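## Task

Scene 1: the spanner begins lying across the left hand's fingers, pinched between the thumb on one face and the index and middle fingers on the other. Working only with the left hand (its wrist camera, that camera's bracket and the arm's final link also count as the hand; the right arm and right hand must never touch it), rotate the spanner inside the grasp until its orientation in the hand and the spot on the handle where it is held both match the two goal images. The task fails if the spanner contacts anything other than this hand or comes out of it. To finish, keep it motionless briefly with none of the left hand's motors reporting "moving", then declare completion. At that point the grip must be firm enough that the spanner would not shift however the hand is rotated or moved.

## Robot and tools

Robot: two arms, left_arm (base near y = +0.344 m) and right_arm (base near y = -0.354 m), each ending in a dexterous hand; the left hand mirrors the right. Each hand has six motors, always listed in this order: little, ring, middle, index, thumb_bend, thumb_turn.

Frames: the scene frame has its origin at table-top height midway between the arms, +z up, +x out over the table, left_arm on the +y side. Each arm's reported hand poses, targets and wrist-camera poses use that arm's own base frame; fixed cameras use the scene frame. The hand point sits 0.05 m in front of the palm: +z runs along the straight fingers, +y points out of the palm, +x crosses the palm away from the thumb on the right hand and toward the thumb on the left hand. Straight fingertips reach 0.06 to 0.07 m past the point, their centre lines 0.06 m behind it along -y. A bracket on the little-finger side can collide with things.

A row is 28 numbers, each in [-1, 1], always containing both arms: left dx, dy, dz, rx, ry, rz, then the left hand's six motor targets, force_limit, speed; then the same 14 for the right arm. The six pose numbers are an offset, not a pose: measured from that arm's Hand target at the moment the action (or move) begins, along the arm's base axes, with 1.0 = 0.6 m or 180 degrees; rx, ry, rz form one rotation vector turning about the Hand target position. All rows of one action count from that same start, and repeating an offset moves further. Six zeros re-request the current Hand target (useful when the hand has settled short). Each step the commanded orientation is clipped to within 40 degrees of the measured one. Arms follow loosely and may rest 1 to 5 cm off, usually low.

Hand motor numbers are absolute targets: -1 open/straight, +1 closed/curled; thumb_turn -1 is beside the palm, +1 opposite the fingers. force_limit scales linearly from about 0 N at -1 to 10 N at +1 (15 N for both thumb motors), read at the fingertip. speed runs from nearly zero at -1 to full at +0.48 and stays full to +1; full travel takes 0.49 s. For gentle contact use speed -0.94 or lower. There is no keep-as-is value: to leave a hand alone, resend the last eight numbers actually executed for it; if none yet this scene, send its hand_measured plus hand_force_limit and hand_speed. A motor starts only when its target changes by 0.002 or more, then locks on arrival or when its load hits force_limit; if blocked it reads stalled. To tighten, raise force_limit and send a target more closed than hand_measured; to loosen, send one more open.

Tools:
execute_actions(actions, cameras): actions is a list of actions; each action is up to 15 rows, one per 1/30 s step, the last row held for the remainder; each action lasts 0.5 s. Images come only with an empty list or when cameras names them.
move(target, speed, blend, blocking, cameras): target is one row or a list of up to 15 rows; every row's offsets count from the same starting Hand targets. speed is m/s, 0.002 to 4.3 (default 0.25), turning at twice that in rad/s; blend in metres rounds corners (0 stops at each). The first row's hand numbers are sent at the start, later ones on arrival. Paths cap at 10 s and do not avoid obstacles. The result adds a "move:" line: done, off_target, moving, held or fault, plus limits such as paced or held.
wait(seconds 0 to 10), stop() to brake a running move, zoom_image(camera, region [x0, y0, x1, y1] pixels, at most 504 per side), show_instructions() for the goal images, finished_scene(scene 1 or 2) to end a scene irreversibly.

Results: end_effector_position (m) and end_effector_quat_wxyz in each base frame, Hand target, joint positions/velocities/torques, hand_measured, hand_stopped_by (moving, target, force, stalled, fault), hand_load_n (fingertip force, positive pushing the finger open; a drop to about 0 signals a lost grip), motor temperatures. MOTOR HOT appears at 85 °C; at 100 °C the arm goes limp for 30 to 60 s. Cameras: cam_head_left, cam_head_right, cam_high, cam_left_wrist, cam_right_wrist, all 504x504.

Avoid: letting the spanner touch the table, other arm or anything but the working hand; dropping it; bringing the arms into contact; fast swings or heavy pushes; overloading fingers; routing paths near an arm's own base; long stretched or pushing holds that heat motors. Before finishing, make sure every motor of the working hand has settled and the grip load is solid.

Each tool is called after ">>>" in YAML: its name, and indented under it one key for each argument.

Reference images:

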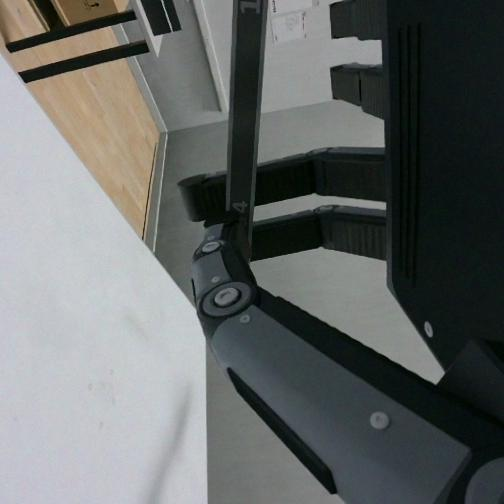

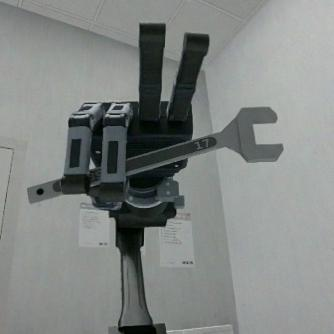

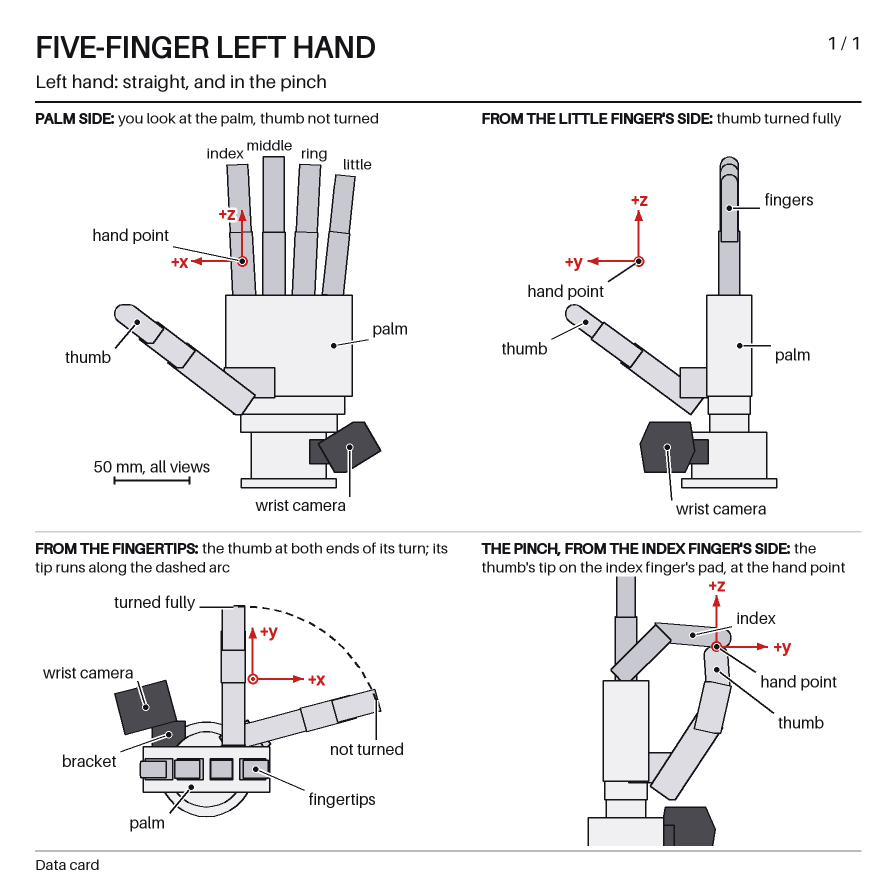

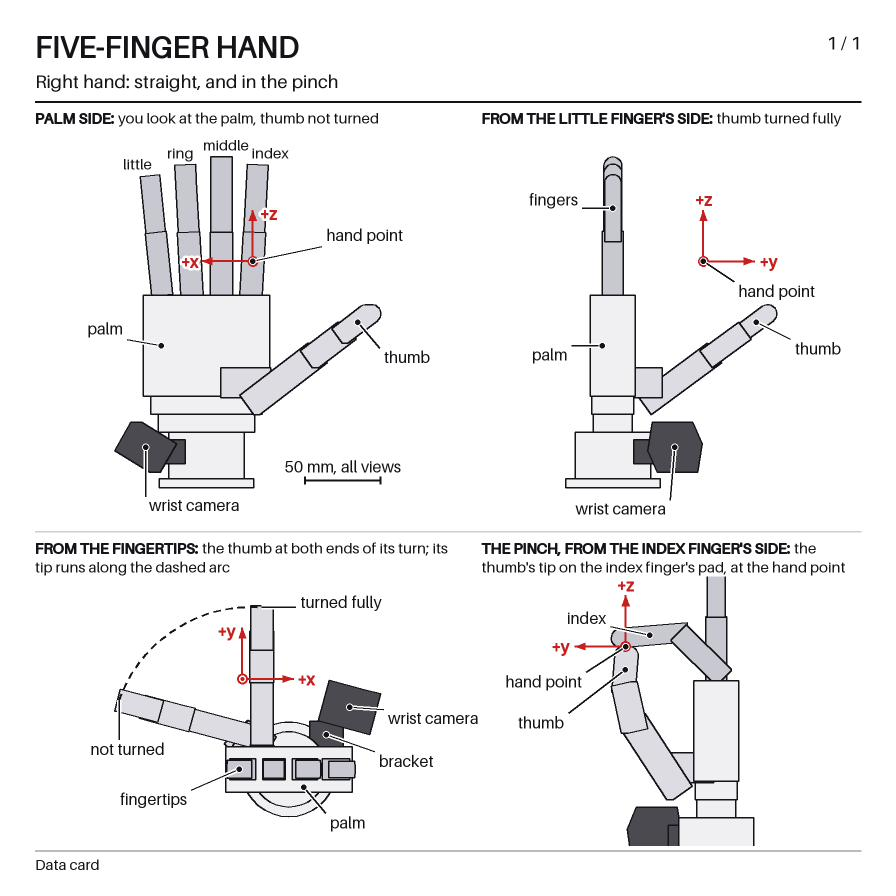

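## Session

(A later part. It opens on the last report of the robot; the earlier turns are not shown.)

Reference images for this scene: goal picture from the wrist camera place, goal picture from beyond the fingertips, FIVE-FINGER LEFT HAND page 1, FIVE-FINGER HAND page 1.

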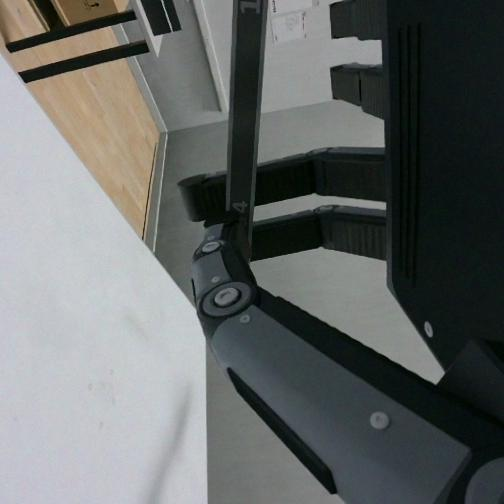

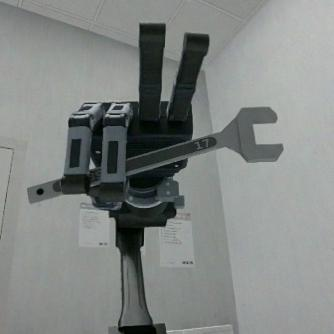

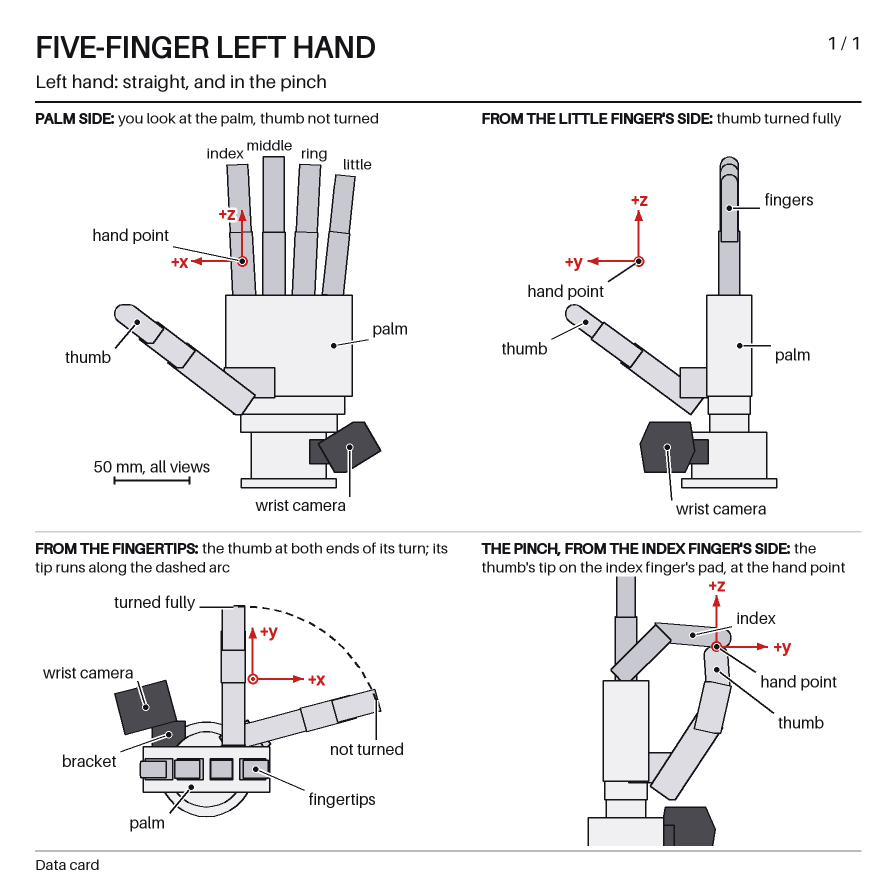

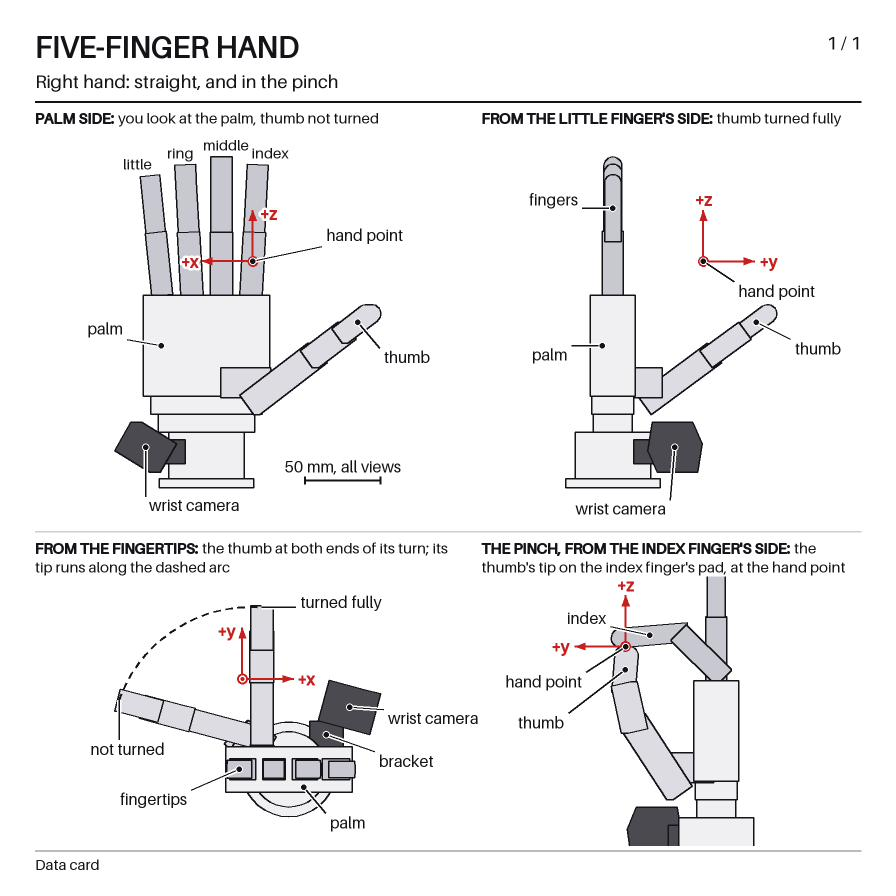

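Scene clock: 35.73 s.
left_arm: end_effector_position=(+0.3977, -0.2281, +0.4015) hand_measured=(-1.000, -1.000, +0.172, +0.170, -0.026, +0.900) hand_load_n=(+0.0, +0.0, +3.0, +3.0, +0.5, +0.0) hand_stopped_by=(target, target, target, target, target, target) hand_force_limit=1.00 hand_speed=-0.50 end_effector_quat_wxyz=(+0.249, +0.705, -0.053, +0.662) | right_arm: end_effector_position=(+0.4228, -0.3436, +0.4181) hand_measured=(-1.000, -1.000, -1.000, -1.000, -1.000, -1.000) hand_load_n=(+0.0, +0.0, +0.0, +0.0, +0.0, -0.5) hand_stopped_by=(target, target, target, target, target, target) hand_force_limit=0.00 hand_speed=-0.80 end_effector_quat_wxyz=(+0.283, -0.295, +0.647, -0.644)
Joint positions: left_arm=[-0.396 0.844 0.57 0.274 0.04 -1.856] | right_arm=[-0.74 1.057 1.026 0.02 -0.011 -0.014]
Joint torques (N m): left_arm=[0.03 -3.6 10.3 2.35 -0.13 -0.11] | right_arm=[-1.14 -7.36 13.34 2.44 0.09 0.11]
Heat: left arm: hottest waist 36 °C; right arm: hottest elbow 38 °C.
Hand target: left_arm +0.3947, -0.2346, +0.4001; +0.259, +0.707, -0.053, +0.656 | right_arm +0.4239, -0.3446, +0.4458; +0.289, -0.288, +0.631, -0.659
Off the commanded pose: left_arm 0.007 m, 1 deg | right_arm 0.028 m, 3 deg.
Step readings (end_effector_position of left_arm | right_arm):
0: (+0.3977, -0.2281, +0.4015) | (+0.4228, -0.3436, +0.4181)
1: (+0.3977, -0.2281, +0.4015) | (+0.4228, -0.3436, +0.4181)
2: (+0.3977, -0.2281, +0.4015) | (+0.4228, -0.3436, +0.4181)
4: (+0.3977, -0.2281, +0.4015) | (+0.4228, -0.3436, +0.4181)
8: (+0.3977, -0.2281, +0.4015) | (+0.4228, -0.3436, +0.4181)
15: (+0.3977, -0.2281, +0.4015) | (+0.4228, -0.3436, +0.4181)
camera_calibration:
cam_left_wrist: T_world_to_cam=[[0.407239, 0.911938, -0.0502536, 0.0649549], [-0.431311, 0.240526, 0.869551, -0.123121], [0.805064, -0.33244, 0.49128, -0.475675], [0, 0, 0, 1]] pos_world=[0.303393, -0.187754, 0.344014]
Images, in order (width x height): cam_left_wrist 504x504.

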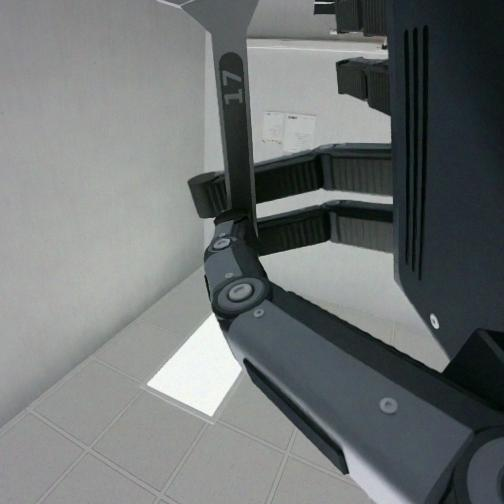

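>>> execute_actions:
  actions:
    - [[0,0,0,0,0,0,-1,-1,0.164,0.162,-0.026,0.9,1.0,-0.5,0,0,0,0,0,0,-1,-1,-1,-1,-1,-1,0,-0.8],[0,0,0,0,0,0,-1,-1,0.164,0.162,-0.026,0.9,1.0,-0.5,0,0,0,0,0,0,-1,-1,-1,-1,-1,-1,0,-0.8],[0,0,0,0,0,0,-1,-1,0.164,0.162,-0.026,0.9,1.0,-0.5,0,0,0,0,0,0,-1,-1,-1,-1,-1,-1,0,-0.8],[0,0,0,0,0,0,-1,-1,0.172,0.17,-0.026,0.9,1.0,-0.5,0,0,0,0,0,0,-1,-1,-1,-1,-1,-1,0,-0.8]]
  cameras: ["cam_left_wrist"]

>>> zoom_image:
  camera: "cam_left_wrist"
  region: [170, 0, 350, 240]

Scene clock: 37.17 s.
left_arm: end_effector_position=(+0.3977, -0.2281, +0.4015) hand_measured=(-1.000, -1.000, +0.172, +0.170, -0.026, +0.900) hand_load_n=(+0.0, +0.0, +3.0, +3.5, +0.5, -0.5) hand_stopped_by=(target, target, target, target, target, target) hand_force_limit=1.00 hand_speed=-0.50 end_effector_quat_wxyz=(+0.249, +0.705, -0.053, +0.662) | right_arm: end_effector_position=(+0.4228, -0.3436, +0.4181) hand_measured=(-1.000, -1.000, -1.000, -1.000, -1.000, -1.000) hand_load_n=(+0.0, +0.0, +0.0, +0.0, +0.0, +0.0) hand_stopped_by=(target, target, target, target, target, target) hand_force_limit=0.00 hand_speed=-0.80 end_effector_quat_wxyz=(+0.283, -0.295, +0.647, -0.644)
Joint positions: left_arm=[-0.396 0.844 0.57 0.274 0.04 -1.856] | right_arm=[-0.74 1.057 1.026 0.02 -0.011 -0.014]
Joint torques (N m): left_arm=[-0.44 -3.08 10.4 2.36 -0.11 -0.2] | right_arm=[-0.62 -7.36 13.37 2.24 0.11 0.13]
Heat: left arm: hottest waist 36 °C; right arm: hottest elbow 38 °C.
Hand target: left_arm +0.3948, -0.2346, +0.4001; +0.259, +0.707, -0.053, +0.656 | right_arm +0.4239, -0.3446, +0.4458; +0.289, -0.288, +0.631, -0.659
Off the commanded pose: left_arm 0.007 m, 1 deg | right_arm 0.028 m, 3 deg.
Step readings (end_effector_position of left_arm | right_arm):
0: (+0.3977, -0.2281, +0.4015) | (+0.4228, -0.3436, +0.4181)
1: (+0.3977, -0.2281, +0.4015) | (+0.4228, -0.3436, +0.4181)
2: (+0.3977, -0.2281, +0.4015) | (+0.4228, -0.3436, +0.4181)
4: (+0.3977, -0.2281, +0.4015) | (+0.4228, -0.3436, +0.4181)
8: (+0.3977, -0.2281, +0.4015) | (+0.4228, -0.3436, +0.4181)
15: (+0.3977, -0.2281, +0.4015) | (+0.4228, -0.3436, +0.4181)
camera_calibration:
cam_left_wrist: T_world_to_cam=[[0.407239, 0.911938, -0.0502536, 0.0649549], [-0.431311, 0.240526, 0.869551, -0.123121], [0.805064, -0.33244, 0.49128, -0.475675], [0, 0, 0, 1]] pos_world=[0.303393, -0.187754, 0.344014]
Images, in order (width x height): cam_left_wrist 504x504.

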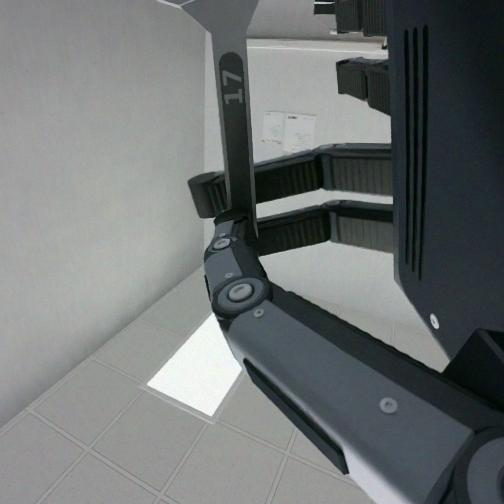

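Scaled by 2.100.

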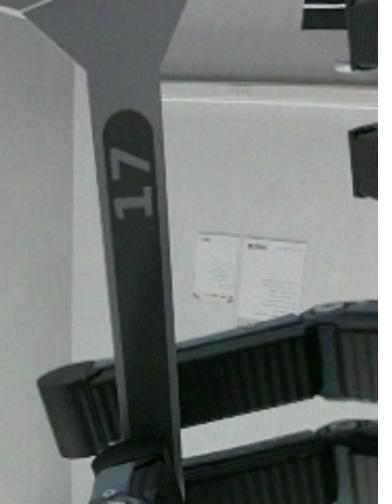

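>>> execute_actions:
  actions:
    - [[0,0,0,0,0,0,-1,-1,0.166,0.162,-0.026,0.9,1.0,-0.5,0,0,0,0,0,0,-1,-1,-1,-1,-1,-1,0,-0.8],[0,0,0,0,0,0,-1,-1,0.166,0.162,-0.026,0.9,1.0,-0.5,0,0,0,0,0,0,-1,-1,-1,-1,-1,-1,0,-0.8],[0,0,0,0,0,0,-1,-1,0.166,0.162,-0.026,0.9,1.0,-0.5,0,0,0,0,0,0,-1,-1,-1,-1,-1,-1,0,-0.8],[0,0,0,0,0,0,-1,-1,0.166,0.162,-0.026,0.9,1.0,-0.5,0,0,0,0,0,0,-1,-1,-1,-1,-1,-1,0,-0.8],[0,0,0,0,0,0,-1,-1,0.166,0.162,-0.026,0.9,1.0,-0.5,0,0,0,0,0,0,-1,-1,-1,-1,-1,-1,0,-0.8],[0,0,0,0,0,0,-1,-1,0.172,0.17,-0.026,0.9,1.0,-0.5,0,0,0,0,0,0,-1,-1,-1,-1,-1,-1,0,-0.8]]
  cameras: ["cam_left_wrist"]

>>> zoom_image:
  camera: "cam_left_wrist"
  region: [170, 0, 350, 240]

Scene clock: 38.53 s.
left_arm: end_effector_position=(+0.3976, -0.2283, +0.4015) hand_measured=(-1.000, -1.000, +0.172, +0.170, -0.026, +0.900) hand_load_n=(+0.0, +0.0, +3.0, +3.5, +0.5, +0.0) hand_stopped_by=(target, target, target, target, target, target) hand_force_limit=1.00 hand_speed=-0.50 end_effector_quat_wxyz=(+0.250, +0.705, -0.053, +0.661) | right_arm: end_effector_position=(+0.4228, -0.3436, +0.4181) hand_measured=(-1.000, -1.000, -1.000, -1.000, -1.000, -1.000) hand_load_n=(+0.0, +0.0, +0.0, +0.0, +0.0, +0.0) hand_stopped_by=(target, target, target, target, target, target) hand_force_limit=0.00 hand_speed=-0.80 end_effector_quat_wxyz=(+0.283, -0.295, +0.647, -0.644)
Joint positions: left_arm=[-0.396 0.844 0.57 0.274 0.04 -1.856] | right_arm=[-0.74 1.057 1.026 0.02 -0.011 -0.014]
Joint torques (N m): left_arm=[-0.03 -2.9 10.29 2.41 -0.09 -0.18] | right_arm=[-0.62 -7.47 13.41 2.37 0.11 0.14]
Heat: left arm: hottest waist 36 °C; right arm: hottest elbow 38 °C.
Hand target: left_arm +0.3947, -0.2347, +0.4001; +0.259, +0.707, -0.053, +0.656 | right_arm +0.4239, -0.3446, +0.4458; +0.289, -0.288, +0.631, -0.659
Off the commanded pose: left_arm 0.007 m, 1 deg | right_arm 0.028 m, 3 deg.
Step readings (end_effector_position of left_arm | right_arm):
0: (+0.3977, -0.2281, +0.4015) | (+0.4228, -0.3436, +0.4181)
1: (+0.3977, -0.2281, +0.4015) | (+0.4228, -0.3436, +0.4181)
2: (+0.3977, -0.2281, +0.4015) | (+0.4228, -0.3436, +0.4181)
4: (+0.3977, -0.2281, +0.4015) | (+0.4228, -0.3436, +0.4181)
8: (+0.3976, -0.2283, +0.4015) | (+0.4228, -0.3436, +0.4181)
15: (+0.3976, -0.2283, +0.4015) | (+0.4228, -0.3436, +0.4181)
camera_calibration:
cam_left_wrist: T_world_to_cam=[[0.407563, 0.911799, -0.0501571, 0.0649288], [-0.431287, 0.240612, 0.869539, -0.123127], [0.804912, -0.33276, 0.491311, -0.475652], [0, 0, 0, 1]] pos_world=[0.303293, -0.187854, 0.344014]
Images, in order (width x height): cam_left_wrist 504x504.

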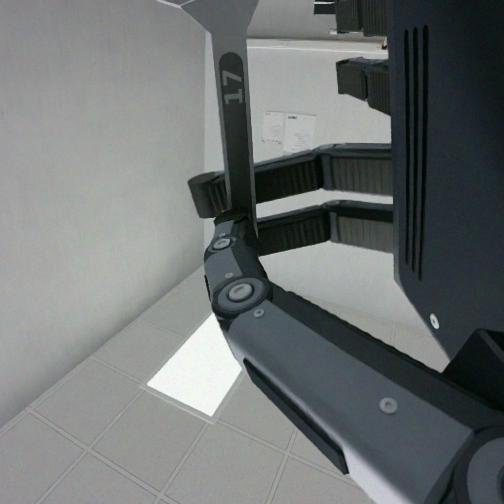

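Scaled by 2.100.

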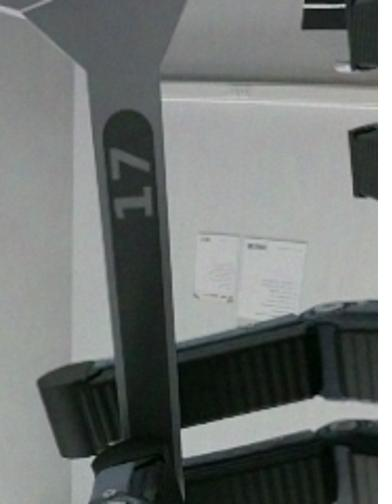

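>>> execute_actions:
  actions:
    - [[0,0,0,0,0,0,-1,-1,0.164,0.160,-0.026,0.9,1.0,-0.5,0,0,0,0,0,0,-1,-1,-1,-1,-1,-1,0,-0.8],[0,0,0,0,0,0,-1,-1,0.164,0.160,-0.026,0.9,1.0,-0.5,0,0,0,0,0,0,-1,-1,-1,-1,-1,-1,0,-0.8],[0,0,0,0,0,0,-1,-1,0.164,0.160,-0.026,0.9,1.0,-0.5,0,0,0,0,0,0,-1,-1,-1,-1,-1,-1,0,-0.8],[0,0,0,0,0,0,-1,-1,0.164,0.160,-0.026,0.9,1.0,-0.5,0,0,0,0,0,0,-1,-1,-1,-1,-1,-1,0,-0.8],[0,0,0,0,0,0,-1,-1,0.172,0.17,-0.026,0.9,1.0,-0.5,0,0,0,0,0,0,-1,-1,-1,-1,-1,-1,0,-0.8]]
  cameras: ["cam_left_wrist"]

>>> zoom_image:
  camera: "cam_left_wrist"
  region: [170, 0, 350, 240]

Scene clock: 39.73 s.
left_arm: end_effector_position=(+0.3976, -0.2282, +0.4015) hand_measured=(-1.000, -1.000, +0.172, +0.170, -0.026, +0.900) hand_load_n=(+0.0, +0.0, +3.0, +3.5, +0.5, -0.5) hand_stopped_by=(target, target, target, target, target, target) hand_force_limit=1.00 hand_speed=-0.50 end_effector_quat_wxyz=(+0.250, +0.705, -0.053, +0.661) | right_arm: end_effector_position=(+0.4228, -0.3436, +0.4181) hand_measured=(-1.000, -1.000, -1.000, -1.000, -1.000, -1.000) hand_load_n=(+0.0, +0.0, -0.5, +0.0, +0.0, -0.5) hand_stopped_by=(target, target, target, target, target, target) hand_force_limit=0.00 hand_speed=-0.80 end_effector_quat_wxyz=(+0.283, -0.295, +0.647, -0.644)
Joint positions: left_arm=[-0.396 0.844 0.57 0.274 0.04 -1.857] | right_arm=[-0.74 1.057 1.026 0.02 -0.011 -0.014]
Joint torques (N m): left_arm=[0.26 -2.9 10.26 2.43 -0.11 -0.13] | right_arm=[-0.67 -7.59 13.38 2.37 0.11 0.14]
Heat: left arm: hottest waist 36 °C; right arm: hottest elbow 38 °C.
Hand target: left_arm +0.3947, -0.2347, +0.4001; +0.259, +0.707, -0.053, +0.656 | right_arm +0.4239, -0.3446, +0.4458; +0.289, -0.288, +0.631, -0.659
Off the commanded pose: left_arm 0.007 m, 1 deg | right_arm 0.028 m, 3 deg.
Step readings (end_effector_position of left_arm | right_arm):
0: (+0.3976, -0.2283, +0.4015) | (+0.4228, -0.3436, +0.4181)
1: (+0.3976, -0.2283, +0.4015) | (+0.4228, -0.3436, +0.4181)
2: (+0.3976, -0.2283, +0.4015) | (+0.4228, -0.3436, +0.4181)
4: (+0.3976, -0.2282, +0.4015) | (+0.4228, -0.3436, +0.4181)
8: (+0.3976, -0.2282, +0.4015) | (+0.4228, -0.3436, +0.4181)
15: (+0.3976, -0.2282, +0.4015) | (+0.4228, -0.3436, +0.4181)
camera_calibration:
cam_left_wrist: T_world_to_cam=[[0.407538, 0.911787, -0.050575, 0.0650777], [-0.431148, 0.240939, 0.869517, -0.123101], [0.804999, -0.332556, 0.491307, -0.475639], [0, 0, 0, 1]] pos_world=[0.303293, -0.187854, 0.344014]
Images, in order (width x height): cam_left_wrist 504x504.

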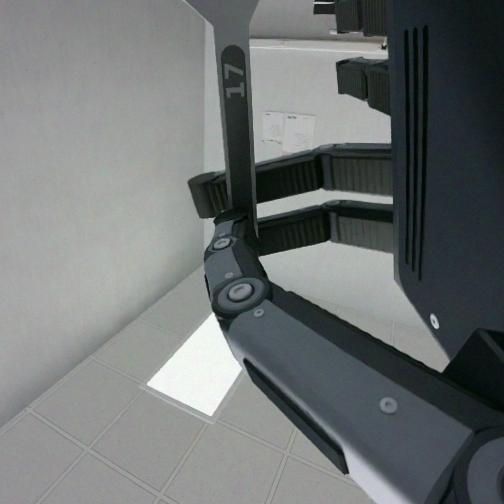

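Scaled by 2.100.

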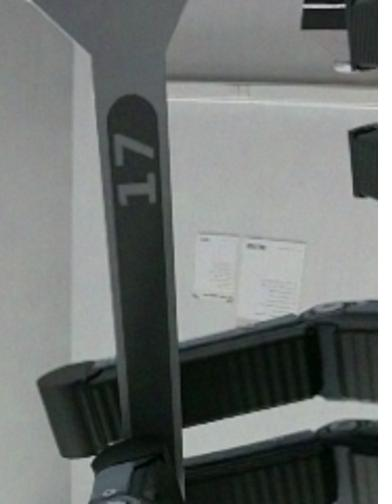

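>>> execute_actions:
  actions:
    - [[0,0,0,0,0,0,-1,-1,0.164,0.160,-0.026,0.9,1.0,-0.5,0,0,0,0,0,0,-1,-1,-1,-1,-1,-1,0,-0.8],[0,0,0,0,0,0,-1,-1,0.164,0.160,-0.026,0.9,1.0,-0.5,0,0,0,0,0,0,-1,-1,-1,-1,-1,-1,0,-0.8],[0,0,0,0,0,0,-1,-1,0.164,0.160,-0.026,0.9,1.0,-0.5,0,0,0,0,0,0,-1,-1,-1,-1,-1,-1,0,-0.8],[0,0,0,0,0,0,-1,-1,0.164,0.160,-0.026,0.9,1.0,-0.5,0,0,0,0,0,0,-1,-1,-1,-1,-1,-1,0,-0.8],[0,0,0,0,0,0,-1,-1,0.172,0.17,-0.026,0.9,1.0,-0.5,0,0,0,0,0,0,-1,-1,-1,-1,-1,-1,0,-0.8]]
  cameras: ["cam_left_wrist"]

>>> zoom_image:
  camera: "cam_left_wrist"
  region: [170, 0, 350, 240]

Scene clock: 47.43 s.
left_arm: end_effector_position=(+0.3976, -0.2282, +0.4015) hand_measured=(-1.000, -1.000, +0.172, +0.170, -0.026, +0.900) hand_load_n=(+0.0, +0.0, +2.5, +3.0, +0.5, -0.5) hand_stopped_by=(target, target, target, target, target, target) hand_force_limit=1.00 hand_speed=-0.50 end_effector_quat_wxyz=(+0.250, +0.705, -0.053, +0.661) | right_arm: end_effector_position=(+0.4228, -0.3436, +0.4181) hand_measured=(-1.000, -1.000, -1.000, -1.000, -1.000, -1.000) hand_load_n=(+0.0, +0.0, +0.0, +0.0, +0.0, +0.0) hand_stopped_by=(target, target, target, target, target, target) hand_force_limit=0.00 hand_speed=-0.80 end_effector_quat_wxyz=(+0.283, -0.295, +0.647, -0.644)
Joint positions: left_arm=[-0.396 0.844 0.57 0.274 0.04 -1.857] | right_arm=[-0.74 1.057 1.026 0.02 -0.011 -0.014]
Joint torques (N m): left_arm=[-0.38 -3.02 10.33 2.22 -0.09 -0.16] | right_arm=[-0.56 -7.47 13.39 2.41 0.11 0.11]
Heat: left arm: hottest waist 36 °C; right arm: hottest elbow 39 °C.
Hand target: left_arm +0.3947, -0.2347, +0.4001; +0.260, +0.707, -0.053, +0.656 | right_arm +0.4239, -0.3446, +0.4458; +0.289, -0.288, +0.631, -0.659
Off the commanded pose: left_arm 0.007 m, 1 deg | right_arm 0.028 m, 3 deg.
Step readings (end_effector_position of left_arm | right_arm):
0: (+0.3976, -0.2282, +0.4015) | (+0.4228, -0.3436, +0.4181)
1: (+0.3976, -0.2282, +0.4015) | (+0.4228, -0.3436, +0.4181)
2: (+0.3976, -0.2282, +0.4015) | (+0.4228, -0.3436, +0.4181)
4: (+0.3976, -0.2282, +0.4015) | (+0.4228, -0.3436, +0.4181)
8: (+0.3976, -0.2282, +0.4015) | (+0.4228, -0.3436, +0.4181)
15: (+0.3976, -0.2282, +0.4015) | (+0.4228, -0.3436, +0.4181)
camera_calibration:
cam_left_wrist: T_world_to_cam=[[0.407569, 0.911754, -0.0509129, 0.0651782], [-0.431006, 0.241221, 0.869509, -0.123088], [0.805059, -0.332442, 0.491286, -0.475629], [0, 0, 0, 1]] pos_world=[0.303293, -0.187854, 0.344014]
Images, in order (width x height): cam_left_wrist 504x504.

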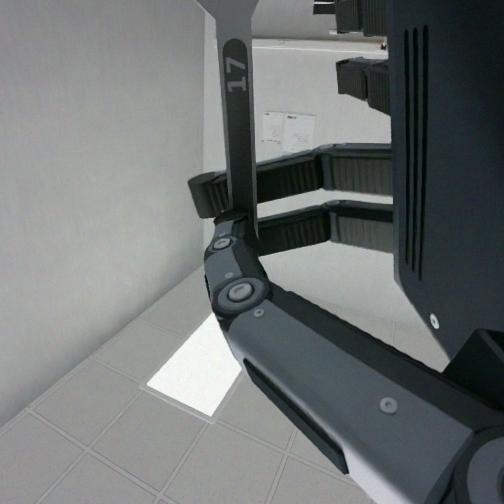

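Scaled by 2.100.

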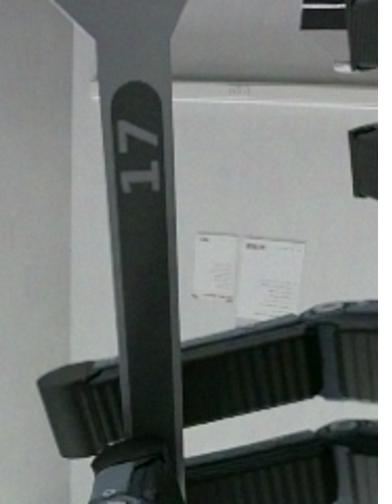

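>>> execute_actions:
  actions:
    - [[0,0,0,0,0,0,-1,-1,0.164,0.160,-0.026,0.9,1.0,-0.5,0,0,0,0,0,0,-1,-1,-1,-1,-1,-1,0,-0.8],[0,0,0,0,0,0,-1,-1,0.164,0.160,-0.026,0.9,1.0,-0.5,0,0,0,0,0,0,-1,-1,-1,-1,-1,-1,0,-0.8],[0,0,0,0,0,0,-1,-1,0.164,0.160,-0.026,0.9,1.0,-0.5,0,0,0,0,0,0,-1,-1,-1,-1,-1,-1,0,-0.8],[0,0,0,0,0,0,-1,-1,0.164,0.160,-0.026,0.9,1.0,-0.5,0,0,0,0,0,0,-1,-1,-1,-1,-1,-1,0,-0.8],[0,0,0,0,0,0,-1,-1,0.172,0.17,-0.026,0.9,1.0,-0.5,0,0,0,0,0,0,-1,-1,-1,-1,-1,-1,0,-0.8]]
  cameras: ["cam_left_wrist"]

>>> zoom_image:
  camera: "cam_left_wrist"
  region: [170, 0, 350, 240]

Scene clock: 49.30 s.
left_arm: end_effector_position=(+0.3977, -0.2282, +0.4015) hand_measured=(-1.000, -1.000, +0.172, +0.170, -0.026, +0.900) hand_load_n=(+0.0, +0.0, +2.5, +3.5, +0.5, -0.5) hand_stopped_by=(target, target, target, target, target, target) hand_force_limit=1.00 hand_speed=-0.50 end_effector_quat_wxyz=(+0.250, +0.705, -0.053, +0.661) | right_arm: end_effector_position=(+0.4228, -0.3436, +0.4181) hand_measured=(-1.000, -1.000, -1.000, -1.000, -1.000, -1.000) hand_load_n=(+0.0, +0.0, +0.0, +0.0, +0.0, +0.0) hand_stopped_by=(target, target, target, target, target, target) hand_force_limit=0.00 hand_speed=-0.80 end_effector_quat_wxyz=(+0.283, -0.295, +0.647, -0.644)
Joint positions: left_arm=[-0.396 0.844 0.57 0.274 0.04 -1.857] | right_arm=[-0.74 1.057 1.026 0.02 -0.011 -0.014]
Joint torques (N m): left_arm=[0.62 -3.19 10.24 2.52 -0.11 -0.18] | right_arm=[-0.56 -7.53 13.44 2.33 0.11 0.13]
Heat: left arm: hottest waist 36 °C; right arm: hottest elbow 39 °C.
Hand target: left_arm +0.3947, -0.2346, +0.4001; +0.259, +0.707, -0.053, +0.656 | right_arm +0.4239, -0.3446, +0.4458; +0.289, -0.288, +0.631, -0.659
Off the commanded pose: left_arm 0.007 m, 1 deg | right_arm 0.028 m, 3 deg.
Step readings (end_effector_position of left_arm | right_arm):
0: (+0.3976, -0.2282, +0.4015) | (+0.4228, -0.3436, +0.4181)
1: (+0.3976, -0.2282, +0.4015) | (+0.4228, -0.3436, +0.4181)
2: (+0.3976, -0.2282, +0.4015) | (+0.4228, -0.3436, +0.4181)
4: (+0.3976, -0.2282, +0.4015) | (+0.4228, -0.3436, +0.4181)
8: (+0.3977, -0.2282, +0.4015) | (+0.4228, -0.3436, +0.4181)
15: (+0.3977, -0.2282, +0.4015) | (+0.4228, -0.3436, +0.4181)
camera_calibration:
cam_left_wrist: T_world_to_cam=[[0.407186, 0.91192, -0.0509995, 0.0653558], [-0.431102, 0.24112, 0.86949, -0.123072], [0.805202, -0.332058, 0.491311, -0.475609], [0, 0, 0, 1]] pos_world=[0.303293, -0.187854, 0.344015]
Images, in order (width x height): cam_left_wrist 504x504.

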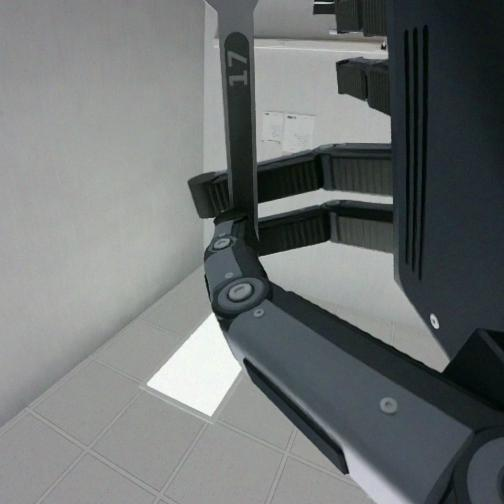

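Scaled by 2.100.

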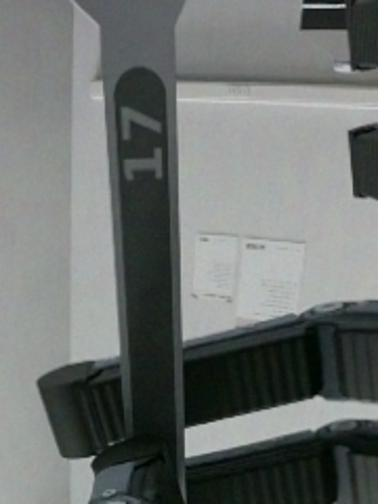

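>>> execute_actions:
  actions:
    - [[0,0,0,0,0,0,-1,-1,0.164,0.160,-0.026,0.9,1.0,-0.5,0,0,0,0,0,0,-1,-1,-1,-1,-1,-1,0,-0.8],[0,0,0,0,0,0,-1,-1,0.164,0.160,-0.026,0.9,1.0,-0.5,0,0,0,0,0,0,-1,-1,-1,-1,-1,-1,0,-0.8],[0,0,0,0,0,0,-1,-1,0.164,0.160,-0.026,0.9,1.0,-0.5,0,0,0,0,0,0,-1,-1,-1,-1,-1,-1,0,-0.8],[0,0,0,0,0,0,-1,-1,0.164,0.160,-0.026,0.9,1.0,-0.5,0,0,0,0,0,0,-1,-1,-1,-1,-1,-1,0,-0.8],[0,0,0,0,0,0,-1,-1,0.172,0.17,-0.026,0.9,1.0,-0.5,0,0,0,0,0,0,-1,-1,-1,-1,-1,-1,0,-0.8]]
    - [[0,0,0,0,0,0,-1,-1,0.164,0.160,-0.026,0.9,1.0,-0.5,0,0,0,0,0,0,-1,-1,-1,-1,-1,-1,0,-0.8],[0,0,0,0,0,0,-1,-1,0.164,0.160,-0.026,0.9,1.0,-0.5,0,0,0,0,0,0,-1,-1,-1,-1,-1,-1,0,-0.8],[0,0,0,0,0,0,-1,-1,0.164,0.160,-0.026,0.9,1.0,-0.5,0,0,0,0,0,0,-1,-1,-1,-1,-1,-1,0,-0.8],[0,0,0,0,0,0,-1,-1,0.164,0.160,-0.026,0.9,1.0,-0.5,0,0,0,0,0,0,-1,-1,-1,-1,-1,-1,0,-0.8],[0,0,0,0,0,0,-1,-1,0.172,0.17,-0.026,0.9,1.0,-0.5,0,0,0,0,0,0,-1,-1,-1,-1,-1,-1,0,-0.8]]
  cameras: ["cam_left_wrist"]

>>> zoom_image:
  camera: "cam_left_wrist"
  region: [170, 0, 350, 240]

Scene clock: 51.43 s.
left_arm: end_effector_position=(+0.3977, -0.2282, +0.4015) hand_measured=(-1.000, -1.000, +0.172, +0.170, -0.026, +0.900) hand_load_n=(-0.5, +0.0, +3.0, +3.0, +0.5, -0.5) hand_stopped_by=(target, target, target, target, target, target) hand_force_limit=1.00 hand_speed=-0.50 end_effector_quat_wxyz=(+0.250, +0.705, -0.053, +0.661) | right_arm: end_effector_position=(+0.4228, -0.3436, +0.4181) hand_measured=(-1.000, -1.000, -1.000, -1.000, -1.000, -1.000) hand_load_n=(+0.0, +0.0, +0.0, +0.0, +0.0, +0.0) hand_stopped_by=(target, target, target, target, target, target) hand_force_limit=0.00 hand_speed=-0.80 end_effector_quat_wxyz=(+0.283, -0.295, +0.647, -0.644)
Joint positions: left_arm=[-0.396 0.844 0.57 0.274 0.04 -1.858] | right_arm=[-0.74 1.057 1.026 0.02 -0.011 -0.014]
Joint torques (N m): left_arm=[0.38 -3.37 10.29 2.45 -0.02 -0.2] | right_arm=[-0.5 -7.59 13.35 2.35 0.11 0.12]
Heat: left arm: hottest waist 36 °C; right arm: hottest elbow 39 °C.
Hand target: left_arm +0.3947, -0.2346, +0.4001; +0.259, +0.707, -0.053, +0.656 | right_arm +0.4239, -0.3446, +0.4458; +0.289, -0.288, +0.631, -0.659
Off the commanded pose: left_arm 0.007 m, 1 deg | right_arm 0.028 m, 3 deg.
Step readings (end_effector_position of left_arm | right_arm):
0: (+0.3977, -0.2282, +0.4015) | (+0.4228, -0.3436, +0.4181)
1: (+0.3977, -0.2282, +0.4015) | (+0.4228, -0.3436, +0.4181)
2: (+0.3977, -0.2282, +0.4015) | (+0.4228, -0.3436, +0.4181)
4: (+0.3977, -0.2282, +0.4015) | (+0.4228, -0.3436, +0.4181)
8: (+0.3977, -0.2282, +0.4015) | (+0.4228, -0.3436, +0.4181)
15: (+0.3977, -0.2282, +0.4015) | (+0.4228, -0.3436, +0.4181)
16: (+0.3977, -0.2282, +0.4015) | (+0.4228, -0.3436, +0.4181)
17: (+0.3977, -0.2282, +0.4015) | (+0.4228, -0.3436, +0.4181)
19: (+0.3977, -0.2282, +0.4015) | (+0.4228, -0.3436, +0.4181)
23: (+0.3977, -0.2282, +0.4015) | (+0.4228, -0.3436, +0.4181)
30: (+0.3977, -0.2282, +0.4015) | (+0.4228, -0.3436, +0.4181)
camera_calibration:
cam_left_wrist: T_world_to_cam=[[0.407237, 0.911876, -0.0513772, 0.0654618], [-0.430941, 0.241444, 0.869479, -0.123056], [0.805262, -0.331944, 0.49129, -0.475598], [0, 0, 0, 1]] pos_world=[0.303293, -0.187854, 0.344015]
Images, in order (width x height): cam_left_wrist 504x504.

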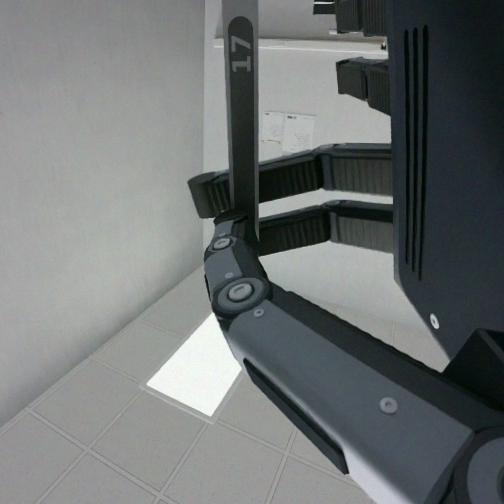

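Scaled by 2.100.

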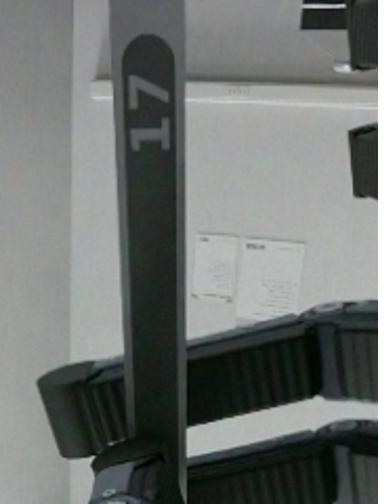

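>>> execute_actions:
  actions:
    - [[0,0,0,0,0,0,-1,-1,0.164,0.160,-0.026,0.9,1.0,-0.5,0,0,0,0,0,0,-1,-1,-1,-1,-1,-1,0,-0.8],[0,0,0,0,0,0,-1,-1,0.164,0.160,-0.026,0.9,1.0,-0.5,0,0,0,0,0,0,-1,-1,-1,-1,-1,-1,0,-0.8],[0,0,0,0,0,0,-1,-1,0.164,0.160,-0.026,0.9,1.0,-0.5,0,0,0,0,0,0,-1,-1,-1,-1,-1,-1,0,-0.8],[0,0,0,0,0,0,-1,-1,0.164,0.160,-0.026,0.9,1.0,-0.5,0,0,0,0,0,0,-1,-1,-1,-1,-1,-1,0,-0.8],[0,0,0,0,0,0,-1,-1,0.172,0.17,-0.026,0.9,1.0,-0.5,0,0,0,0,0,0,-1,-1,-1,-1,-1,-1,0,-0.8]]
    - [[0,0,0,0,0,0,-1,-1,0.164,0.160,-0.026,0.9,1.0,-0.5,0,0,0,0,0,0,-1,-1,-1,-1,-1,-1,0,-0.8],[0,0,0,0,0,0,-1,-1,0.164,0.160,-0.026,0.9,1.0,-0.5,0,0,0,0,0,0,-1,-1,-1,-1,-1,-1,0,-0.8],[0,0,0,0,0,0,-1,-1,0.164,0.160,-0.026,0.9,1.0,-0.5,0,0,0,0,0,0,-1,-1,-1,-1,-1,-1,0,-0.8],[0,0,0,0,0,0,-1,-1,0.164,0.160,-0.026,0.9,1.0,-0.5,0,0,0,0,0,0,-1,-1,-1,-1,-1,-1,0,-0.8],[0,0,0,0,0,0,-1,-1,0.172,0.17,-0.026,0.9,1.0,-0.5,0,0,0,0,0,0,-1,-1,-1,-1,-1,-1,0,-0.8]]
    - [[0,0,0,0,0,0,-1,-1,0.164,0.160,-0.026,0.9,1.0,-0.5,0,0,0,0,0,0,-1,-1,-1,-1,-1,-1,0,-0.8],[0,0,0,0,0,0,-1,-1,0.164,0.160,-0.026,0.9,1.0,-0.5,0,0,0,0,0,0,-1,-1,-1,-1,-1,-1,0,-0.8],[0,0,0,0,0,0,-1,-1,0.164,0.160,-0.026,0.9,1.0,-0.5,0,0,0,0,0,0,-1,-1,-1,-1,-1,-1,0,-0.8],[0,0,0,0,0,0,-1,-1,0.164,0.160,-0.026,0.9,1.0,-0.5,0,0,0,0,0,0,-1,-1,-1,-1,-1,-1,0,-0.8],[0,0,0,0,0,0,-1,-1,0.172,0.17,-0.026,0.9,1.0,-0.5,0,0,0,0,0,0,-1,-1,-1,-1,-1,-1,0,-0.8]]
  cameras: ["cam_left_wrist"]

>>> zoom_image:
  camera: "cam_left_wrist"
  region: [170, 0, 350, 240]

Scene clock: 54.20 s.
left_arm: end_effector_position=(+0.3976, -0.2283, +0.4015) hand_measured=(-1.000, -1.000, +0.172, +0.170, -0.026, +0.900) hand_load_n=(+0.0, +0.0, +2.5, +3.0, +0.5, -0.5) hand_stopped_by=(target, target, target, target, target, target) hand_force_limit=1.00 hand_speed=-0.50 end_effector_quat_wxyz=(+0.250, +0.705, -0.053, +0.661) | right_arm: end_effector_position=(+0.4228, -0.3436, +0.4181) hand_measured=(-1.000, -1.000, -1.000, -1.000, -1.000, -1.000) hand_load_n=(+0.0, +0.0, +0.0, +0.0, +0.0, +0.0) hand_stopped_by=(target, target, target, target, target, target) hand_force_limit=0.00 hand_speed=-0.80 end_effector_quat_wxyz=(+0.283, -0.295, +0.647, -0.644)
Joint positions: left_arm=[-0.396 0.844 0.57 0.274 0.04 -1.858] | right_arm=[-0.74 1.057 1.026 0.02 -0.011 -0.014]
Joint torques (N m): left_arm=[-0.09 -3.25 10.51 2.25 -0.09 -0.11] | right_arm=[-0.56 -7.71 13.49 2.4 0.12 0.12]
Heat: left arm: hottest waist 36 °C; right arm: hottest elbow 39 °C.
Hand target: left_arm +0.3947, -0.2347, +0.4001; +0.260, +0.707, -0.053, +0.656 | right_arm +0.4239, -0.3446, +0.4458; +0.289, -0.288, +0.631, -0.659
Off the commanded pose: left_arm 0.007 m, 1 deg | right_arm 0.028 m, 3 deg.
Step readings (end_effector_position of left_arm | right_arm):
0: (+0.3977, -0.2282, +0.4015) | (+0.4228, -0.3436, +0.4181)
1: (+0.3977, -0.2282, +0.4015) | (+0.4228, -0.3436, +0.4181)
2: (+0.3977, -0.2282, +0.4015) | (+0.4228, -0.3436, +0.4181)
4: (+0.3977, -0.2282, +0.4015) | (+0.4228, -0.3436, +0.4181)
8: (+0.3976, -0.2283, +0.4015) | (+0.4228, -0.3436, +0.4181)
15: (+0.3976, -0.2283, +0.4015) | (+0.4228, -0.3436, +0.4181)
16: (+0.3976, -0.2283, +0.4015) | (+0.4228, -0.3436, +0.4181)
17: (+0.3976, -0.2283, +0.4015) | (+0.4228, -0.3436, +0.4181)
19: (+0.3976, -0.2283, +0.4015) | (+0.4228, -0.3436, +0.4181)
23: (+0.3976, -0.2283, +0.4015) | (+0.4228, -0.3436, +0.4181)
30: (+0.3976, -0.2283, +0.4015) | (+0.4228, -0.3436, +0.4181)
31: (+0.3976, -0.2283, +0.4015) | (+0.4228, -0.3436, +0.4181)
32: (+0.3976, -0.2283, +0.4015) | (+0.4228, -0.3436, +0.4181)
34: (+0.3976, -0.2283, +0.4015) | (+0.4228, -0.3436, +0.4181)
38: (+0.3976, -0.2283, +0.4015) | (+0.4228, -0.3436, +0.4181)
45: (+0.3976, -0.2283, +0.4015) | (+0.4228, -0.3436, +0.4181)
camera_calibration:
cam_left_wrist: T_world_to_cam=[[0.407547, 0.91174, -0.0513358, 0.0654597], [-0.430865, 0.241553, 0.869487, -0.12308], [0.805146, -0.332238, 0.491282, -0.475568], [0, 0, 0, 1]] pos_world=[0.303193, -0.187953, 0.344015]
Images, in order (width x height): cam_left_wrist 504x504.

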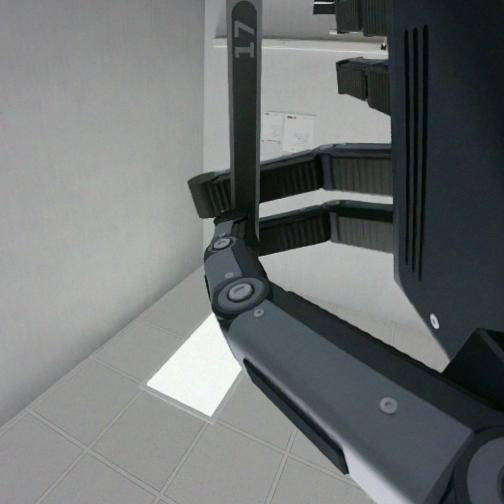

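Scaled by 2.100.

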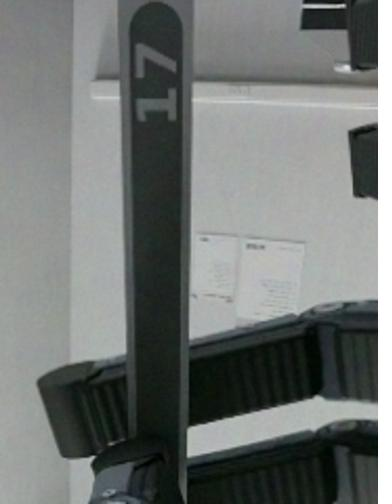

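>>> execute_actions:
  actions:
    - [[0,0,0,0,0,0,-1,-1,0.164,0.160,-0.026,0.9,1.0,-0.5,0,0,0,0,0,0,-1,-1,-1,-1,-1,-1,0,-0.8],[0,0,0,0,0,0,-1,-1,0.164,0.160,-0.026,0.9,1.0,-0.5,0,0,0,0,0,0,-1,-1,-1,-1,-1,-1,0,-0.8],[0,0,0,0,0,0,-1,-1,0.164,0.160,-0.026,0.9,1.0,-0.5,0,0,0,0,0,0,-1,-1,-1,-1,-1,-1,0,-0.8],[0,0,0,0,0,0,-1,-1,0.164,0.160,-0.026,0.9,1.0,-0.5,0,0,0,0,0,0,-1,-1,-1,-1,-1,-1,0,-0.8],[0,0,0,0,0,0,-1,-1,0.164,0.160,-0.026,0.9,1.0,-0.5,0,0,0,0,0,0,-1,-1,-1,-1,-1,-1,0,-0.8],[0,0,0,0,0,0,-1,-1,0.172,0.17,-0.026,0.9,1.0,-0.5,0,0,0,0,0,0,-1,-1,-1,-1,-1,-1,0,-0.8]]
    - [[0,0,0,0,0,0,-1,-1,0.164,0.160,-0.026,0.9,1.0,-0.5,0,0,0,0,0,0,-1,-1,-1,-1,-1,-1,0,-0.8],[0,0,0,0,0,0,-1,-1,0.164,0.160,-0.026,0.9,1.0,-0.5,0,0,0,0,0,0,-1,-1,-1,-1,-1,-1,0,-0.8],[0,0,0,0,0,0,-1,-1,0.164,0.160,-0.026,0.9,1.0,-0.5,0,0,0,0,0,0,-1,-1,-1,-1,-1,-1,0,-0.8],[0,0,0,0,0,0,-1,-1,0.164,0.160,-0.026,0.9,1.0,-0.5,0,0,0,0,0,0,-1,-1,-1,-1,-1,-1,0,-0.8],[0,0,0,0,0,0,-1,-1,0.164,0.160,-0.026,0.9,1.0,-0.5,0,0,0,0,0,0,-1,-1,-1,-1,-1,-1,0,-0.8],[0,0,0,0,0,0,-1,-1,0.172,0.17,-0.026,0.9,1.0,-0.5,0,0,0,0,0,0,-1,-1,-1,-1,-1,-1,0,-0.8]]
  cameras: ["cam_left_wrist"]

>>> zoom_image:
  camera: "cam_left_wrist"
  region: [170, 0, 350, 240]

Scene clock: 56.43 s.
left_arm: end_effector_position=(+0.3976, -0.2282, +0.4016) hand_measured=(-1.000, -1.000, +0.172, +0.170, -0.026, +0.900) hand_load_n=(+0.0, +0.0, +2.5, +3.5, +0.5, -1.0) hand_stopped_by=(target, target, target, target, target, target) hand_force_limit=1.00 hand_speed=-0.50 end_effector_quat_wxyz=(+0.250, +0.705, -0.052, +0.661) | right_arm: end_effector_position=(+0.4228, -0.3436, +0.4181) hand_measured=(-1.000, -1.000, -1.000, -1.000, -1.000, -1.000) hand_load_n=(+0.0, -0.5, +0.0, +0.0, +0.0, +0.0) hand_stopped_by=(target, target, target, target, target, target) hand_force_limit=0.00 hand_speed=-0.80 end_effector_quat_wxyz=(+0.283, -0.295, +0.647, -0.644)
Joint positions: left_arm=[-0.396 0.844 0.57 0.274 0.039 -1.858] | right_arm=[-0.74 1.057 1.026 0.02 -0.011 -0.014]
Joint torques (N m): left_arm=[0.56 -3.6 10.39 2.39 -0.07 -0.21] | right_arm=[-0.56 -8 13.31 2.3 0.11 0.12]
Heat: left arm: hottest waist 36 °C; right arm: hottest elbow 39 °C.
Hand target: left_arm +0.3947, -0.2346, +0.4001; +0.259, +0.707, -0.053, +0.656 | right_arm +0.4239, -0.3446, +0.4458; +0.289, -0.288, +0.631, -0.659
Off the commanded pose: left_arm 0.007 m, 1 deg | right_arm 0.028 m, 3 deg.
Step readings (end_effector_position of left_arm | right_arm):
0: (+0.3976, -0.2283, +0.4015) | (+0.4228, -0.3436, +0.4181)
1: (+0.3976, -0.2283, +0.4015) | (+0.4228, -0.3436, +0.4181)
2: (+0.3976, -0.2283, +0.4015) | (+0.4228, -0.3436, +0.4181)
4: (+0.3976, -0.2283, +0.4015) | (+0.4228, -0.3436, +0.4181)
8: (+0.3976, -0.2283, +0.4015) | (+0.4228, -0.3436, +0.4181)
15: (+0.3976, -0.2283, +0.4015) | (+0.4228, -0.3436, +0.4181)
16: (+0.3976, -0.2283, +0.4015) | (+0.4228, -0.3436, +0.4181)
17: (+0.3976, -0.2283, +0.4015) | (+0.4228, -0.3436, +0.4181)
19: (+0.3976, -0.2282, +0.4016) | (+0.4228, -0.3436, +0.4181)
23: (+0.3976, -0.2282, +0.4016) | (+0.4228, -0.3436, +0.4181)
30: (+0.3976, -0.2282, +0.4016) | (+0.4228, -0.3436, +0.4181)
camera_calibration:
cam_left_wrist: T_world_to_cam=[[0.407195, 0.911874, -0.0517602, 0.0657022], [-0.430819, 0.241734, 0.869459, -0.123095], [0.805349, -0.33174, 0.491285, -0.475667], [0, 0, 0, 1]] pos_world=[0.303293, -0.187954, 0.344115]
Images, in order (width x height): cam_left_wrist 504x504.

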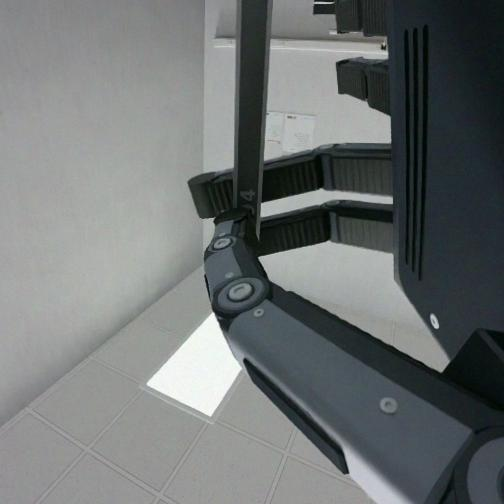

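Scaled by 2.100.

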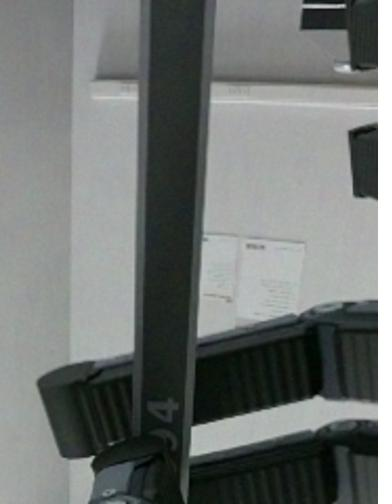

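>>> zoom_image:
  camera: "cam_left_wrist"
  region: [170, 140, 320, 290]

>>> zoom_image:
  camera: "cam_left_wrist"
  region: [0, 0, 504, 504]

Scaled by 3.360.

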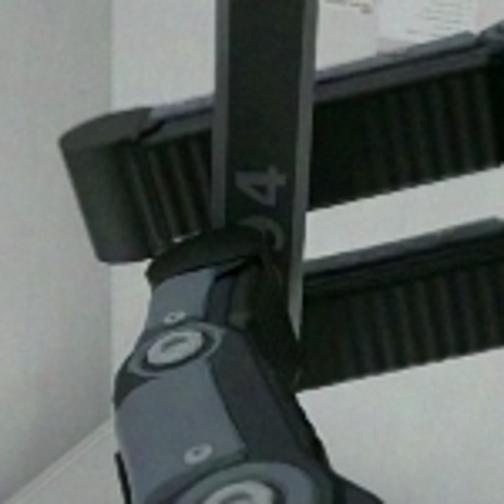

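Scaled by 1.000.

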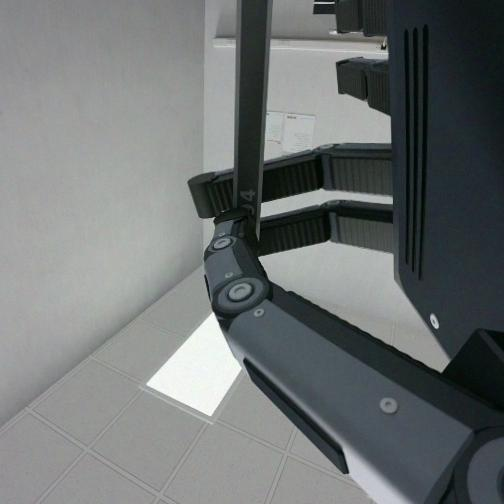

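>>> execute_actions:
  actions:
    - [[0,0,0,0,0,0,-1,-1,0.190,0.186,-0.026,0.9,1.0,-0.85,0,0,0,0,0,0,-1,-1,-1,-1,-1,-1,0,-0.8]]
  cameras: ["cam_left_wrist"]

>>> zoom_image:
  camera: "cam_left_wrist"
  region: [170, 140, 320, 290]

Scene clock: 67.83 s.
left_arm: end_effector_position=(+0.3976, -0.2282, +0.4016) hand_measured=(-1.000, -1.000, +0.188, +0.184, -0.026, +0.900) hand_load_n=(+0.0, +0.0, +9.0, +9.5, +1.5, -1.0) hand_stopped_by=(target, target, target, target, target, target) hand_force_limit=1.00 hand_speed=-0.85 end_effector_quat_wxyz=(+0.250, +0.705, -0.052, +0.661) | right_arm: end_effector_position=(+0.4228, -0.3436, +0.4181) hand_measured=(-1.000, -1.000, -1.000, -1.000, -1.000, -1.000) hand_load_n=(+0.0, +0.0, +0.0, +0.0, +0.0, +0.0) hand_stopped_by=(target, target, target, target, target, target) hand_force_limit=0.00 hand_speed=-0.80 end_effector_quat_wxyz=(+0.283, -0.295, +0.647, -0.644)
Joint positions: left_arm=[-0.396 0.844 0.57 0.274 0.039 -1.858] | right_arm=[-0.74 1.057 1.026 0.02 -0.011 -0.014]
Joint torques (N m): left_arm=[-0.38 -3.02 10.44 2.37 -0.06 -0.19] | right_arm=[-0.67 -7.65 13.37 2.35 0.1 0.13]
Heat: left arm: hottest elbow 37 °C; right arm: hottest elbow 40 °C.
Hand target: left_arm +0.3947, -0.2346, +0.4001; +0.259, +0.707, -0.053, +0.656 | right_arm +0.4239, -0.3446, +0.4458; +0.289, -0.288, +0.631, -0.659
Off the commanded pose: left_arm 0.007 m, 1 deg | right_arm 0.028 m, 3 deg.
Step readings (end_effector_position of left_arm | right_arm):
0: (+0.3976, -0.2282, +0.4016) | (+0.4228, -0.3436, +0.4181)
1: (+0.3976, -0.2282, +0.4016) | (+0.4228, -0.3436, +0.4181)
2: (+0.3976, -0.2282, +0.4016) | (+0.4228, -0.3436, +0.4181)
4: (+0.3976, -0.2282, +0.4016) | (+0.4228, -0.3436, +0.4181)
8: (+0.3976, -0.2282, +0.4016) | (+0.4228, -0.3436, +0.4181)
15: (+0.3976, -0.2282, +0.4016) | (+0.4228, -0.3436, +0.4181)
camera_calibration:
cam_left_wrist: T_world_to_cam=[[0.407195, 0.911874, -0.0517602, 0.0657022], [-0.430819, 0.241734, 0.869459, -0.123095], [0.805349, -0.33174, 0.491285, -0.475667], [0, 0, 0, 1]] pos_world=[0.303293, -0.187954, 0.344115]
Images, in order (width x height): cam_left_wrist 504x504.

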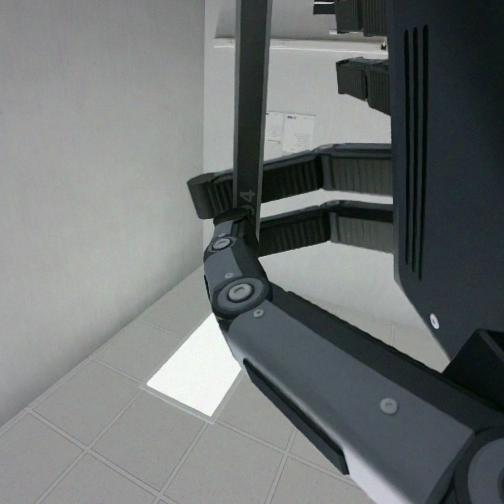

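Scaled by 3.360.

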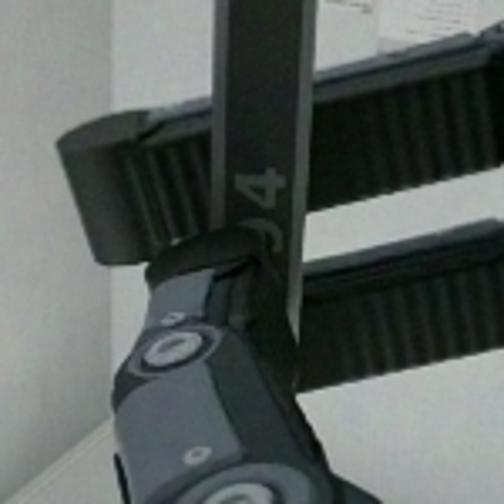

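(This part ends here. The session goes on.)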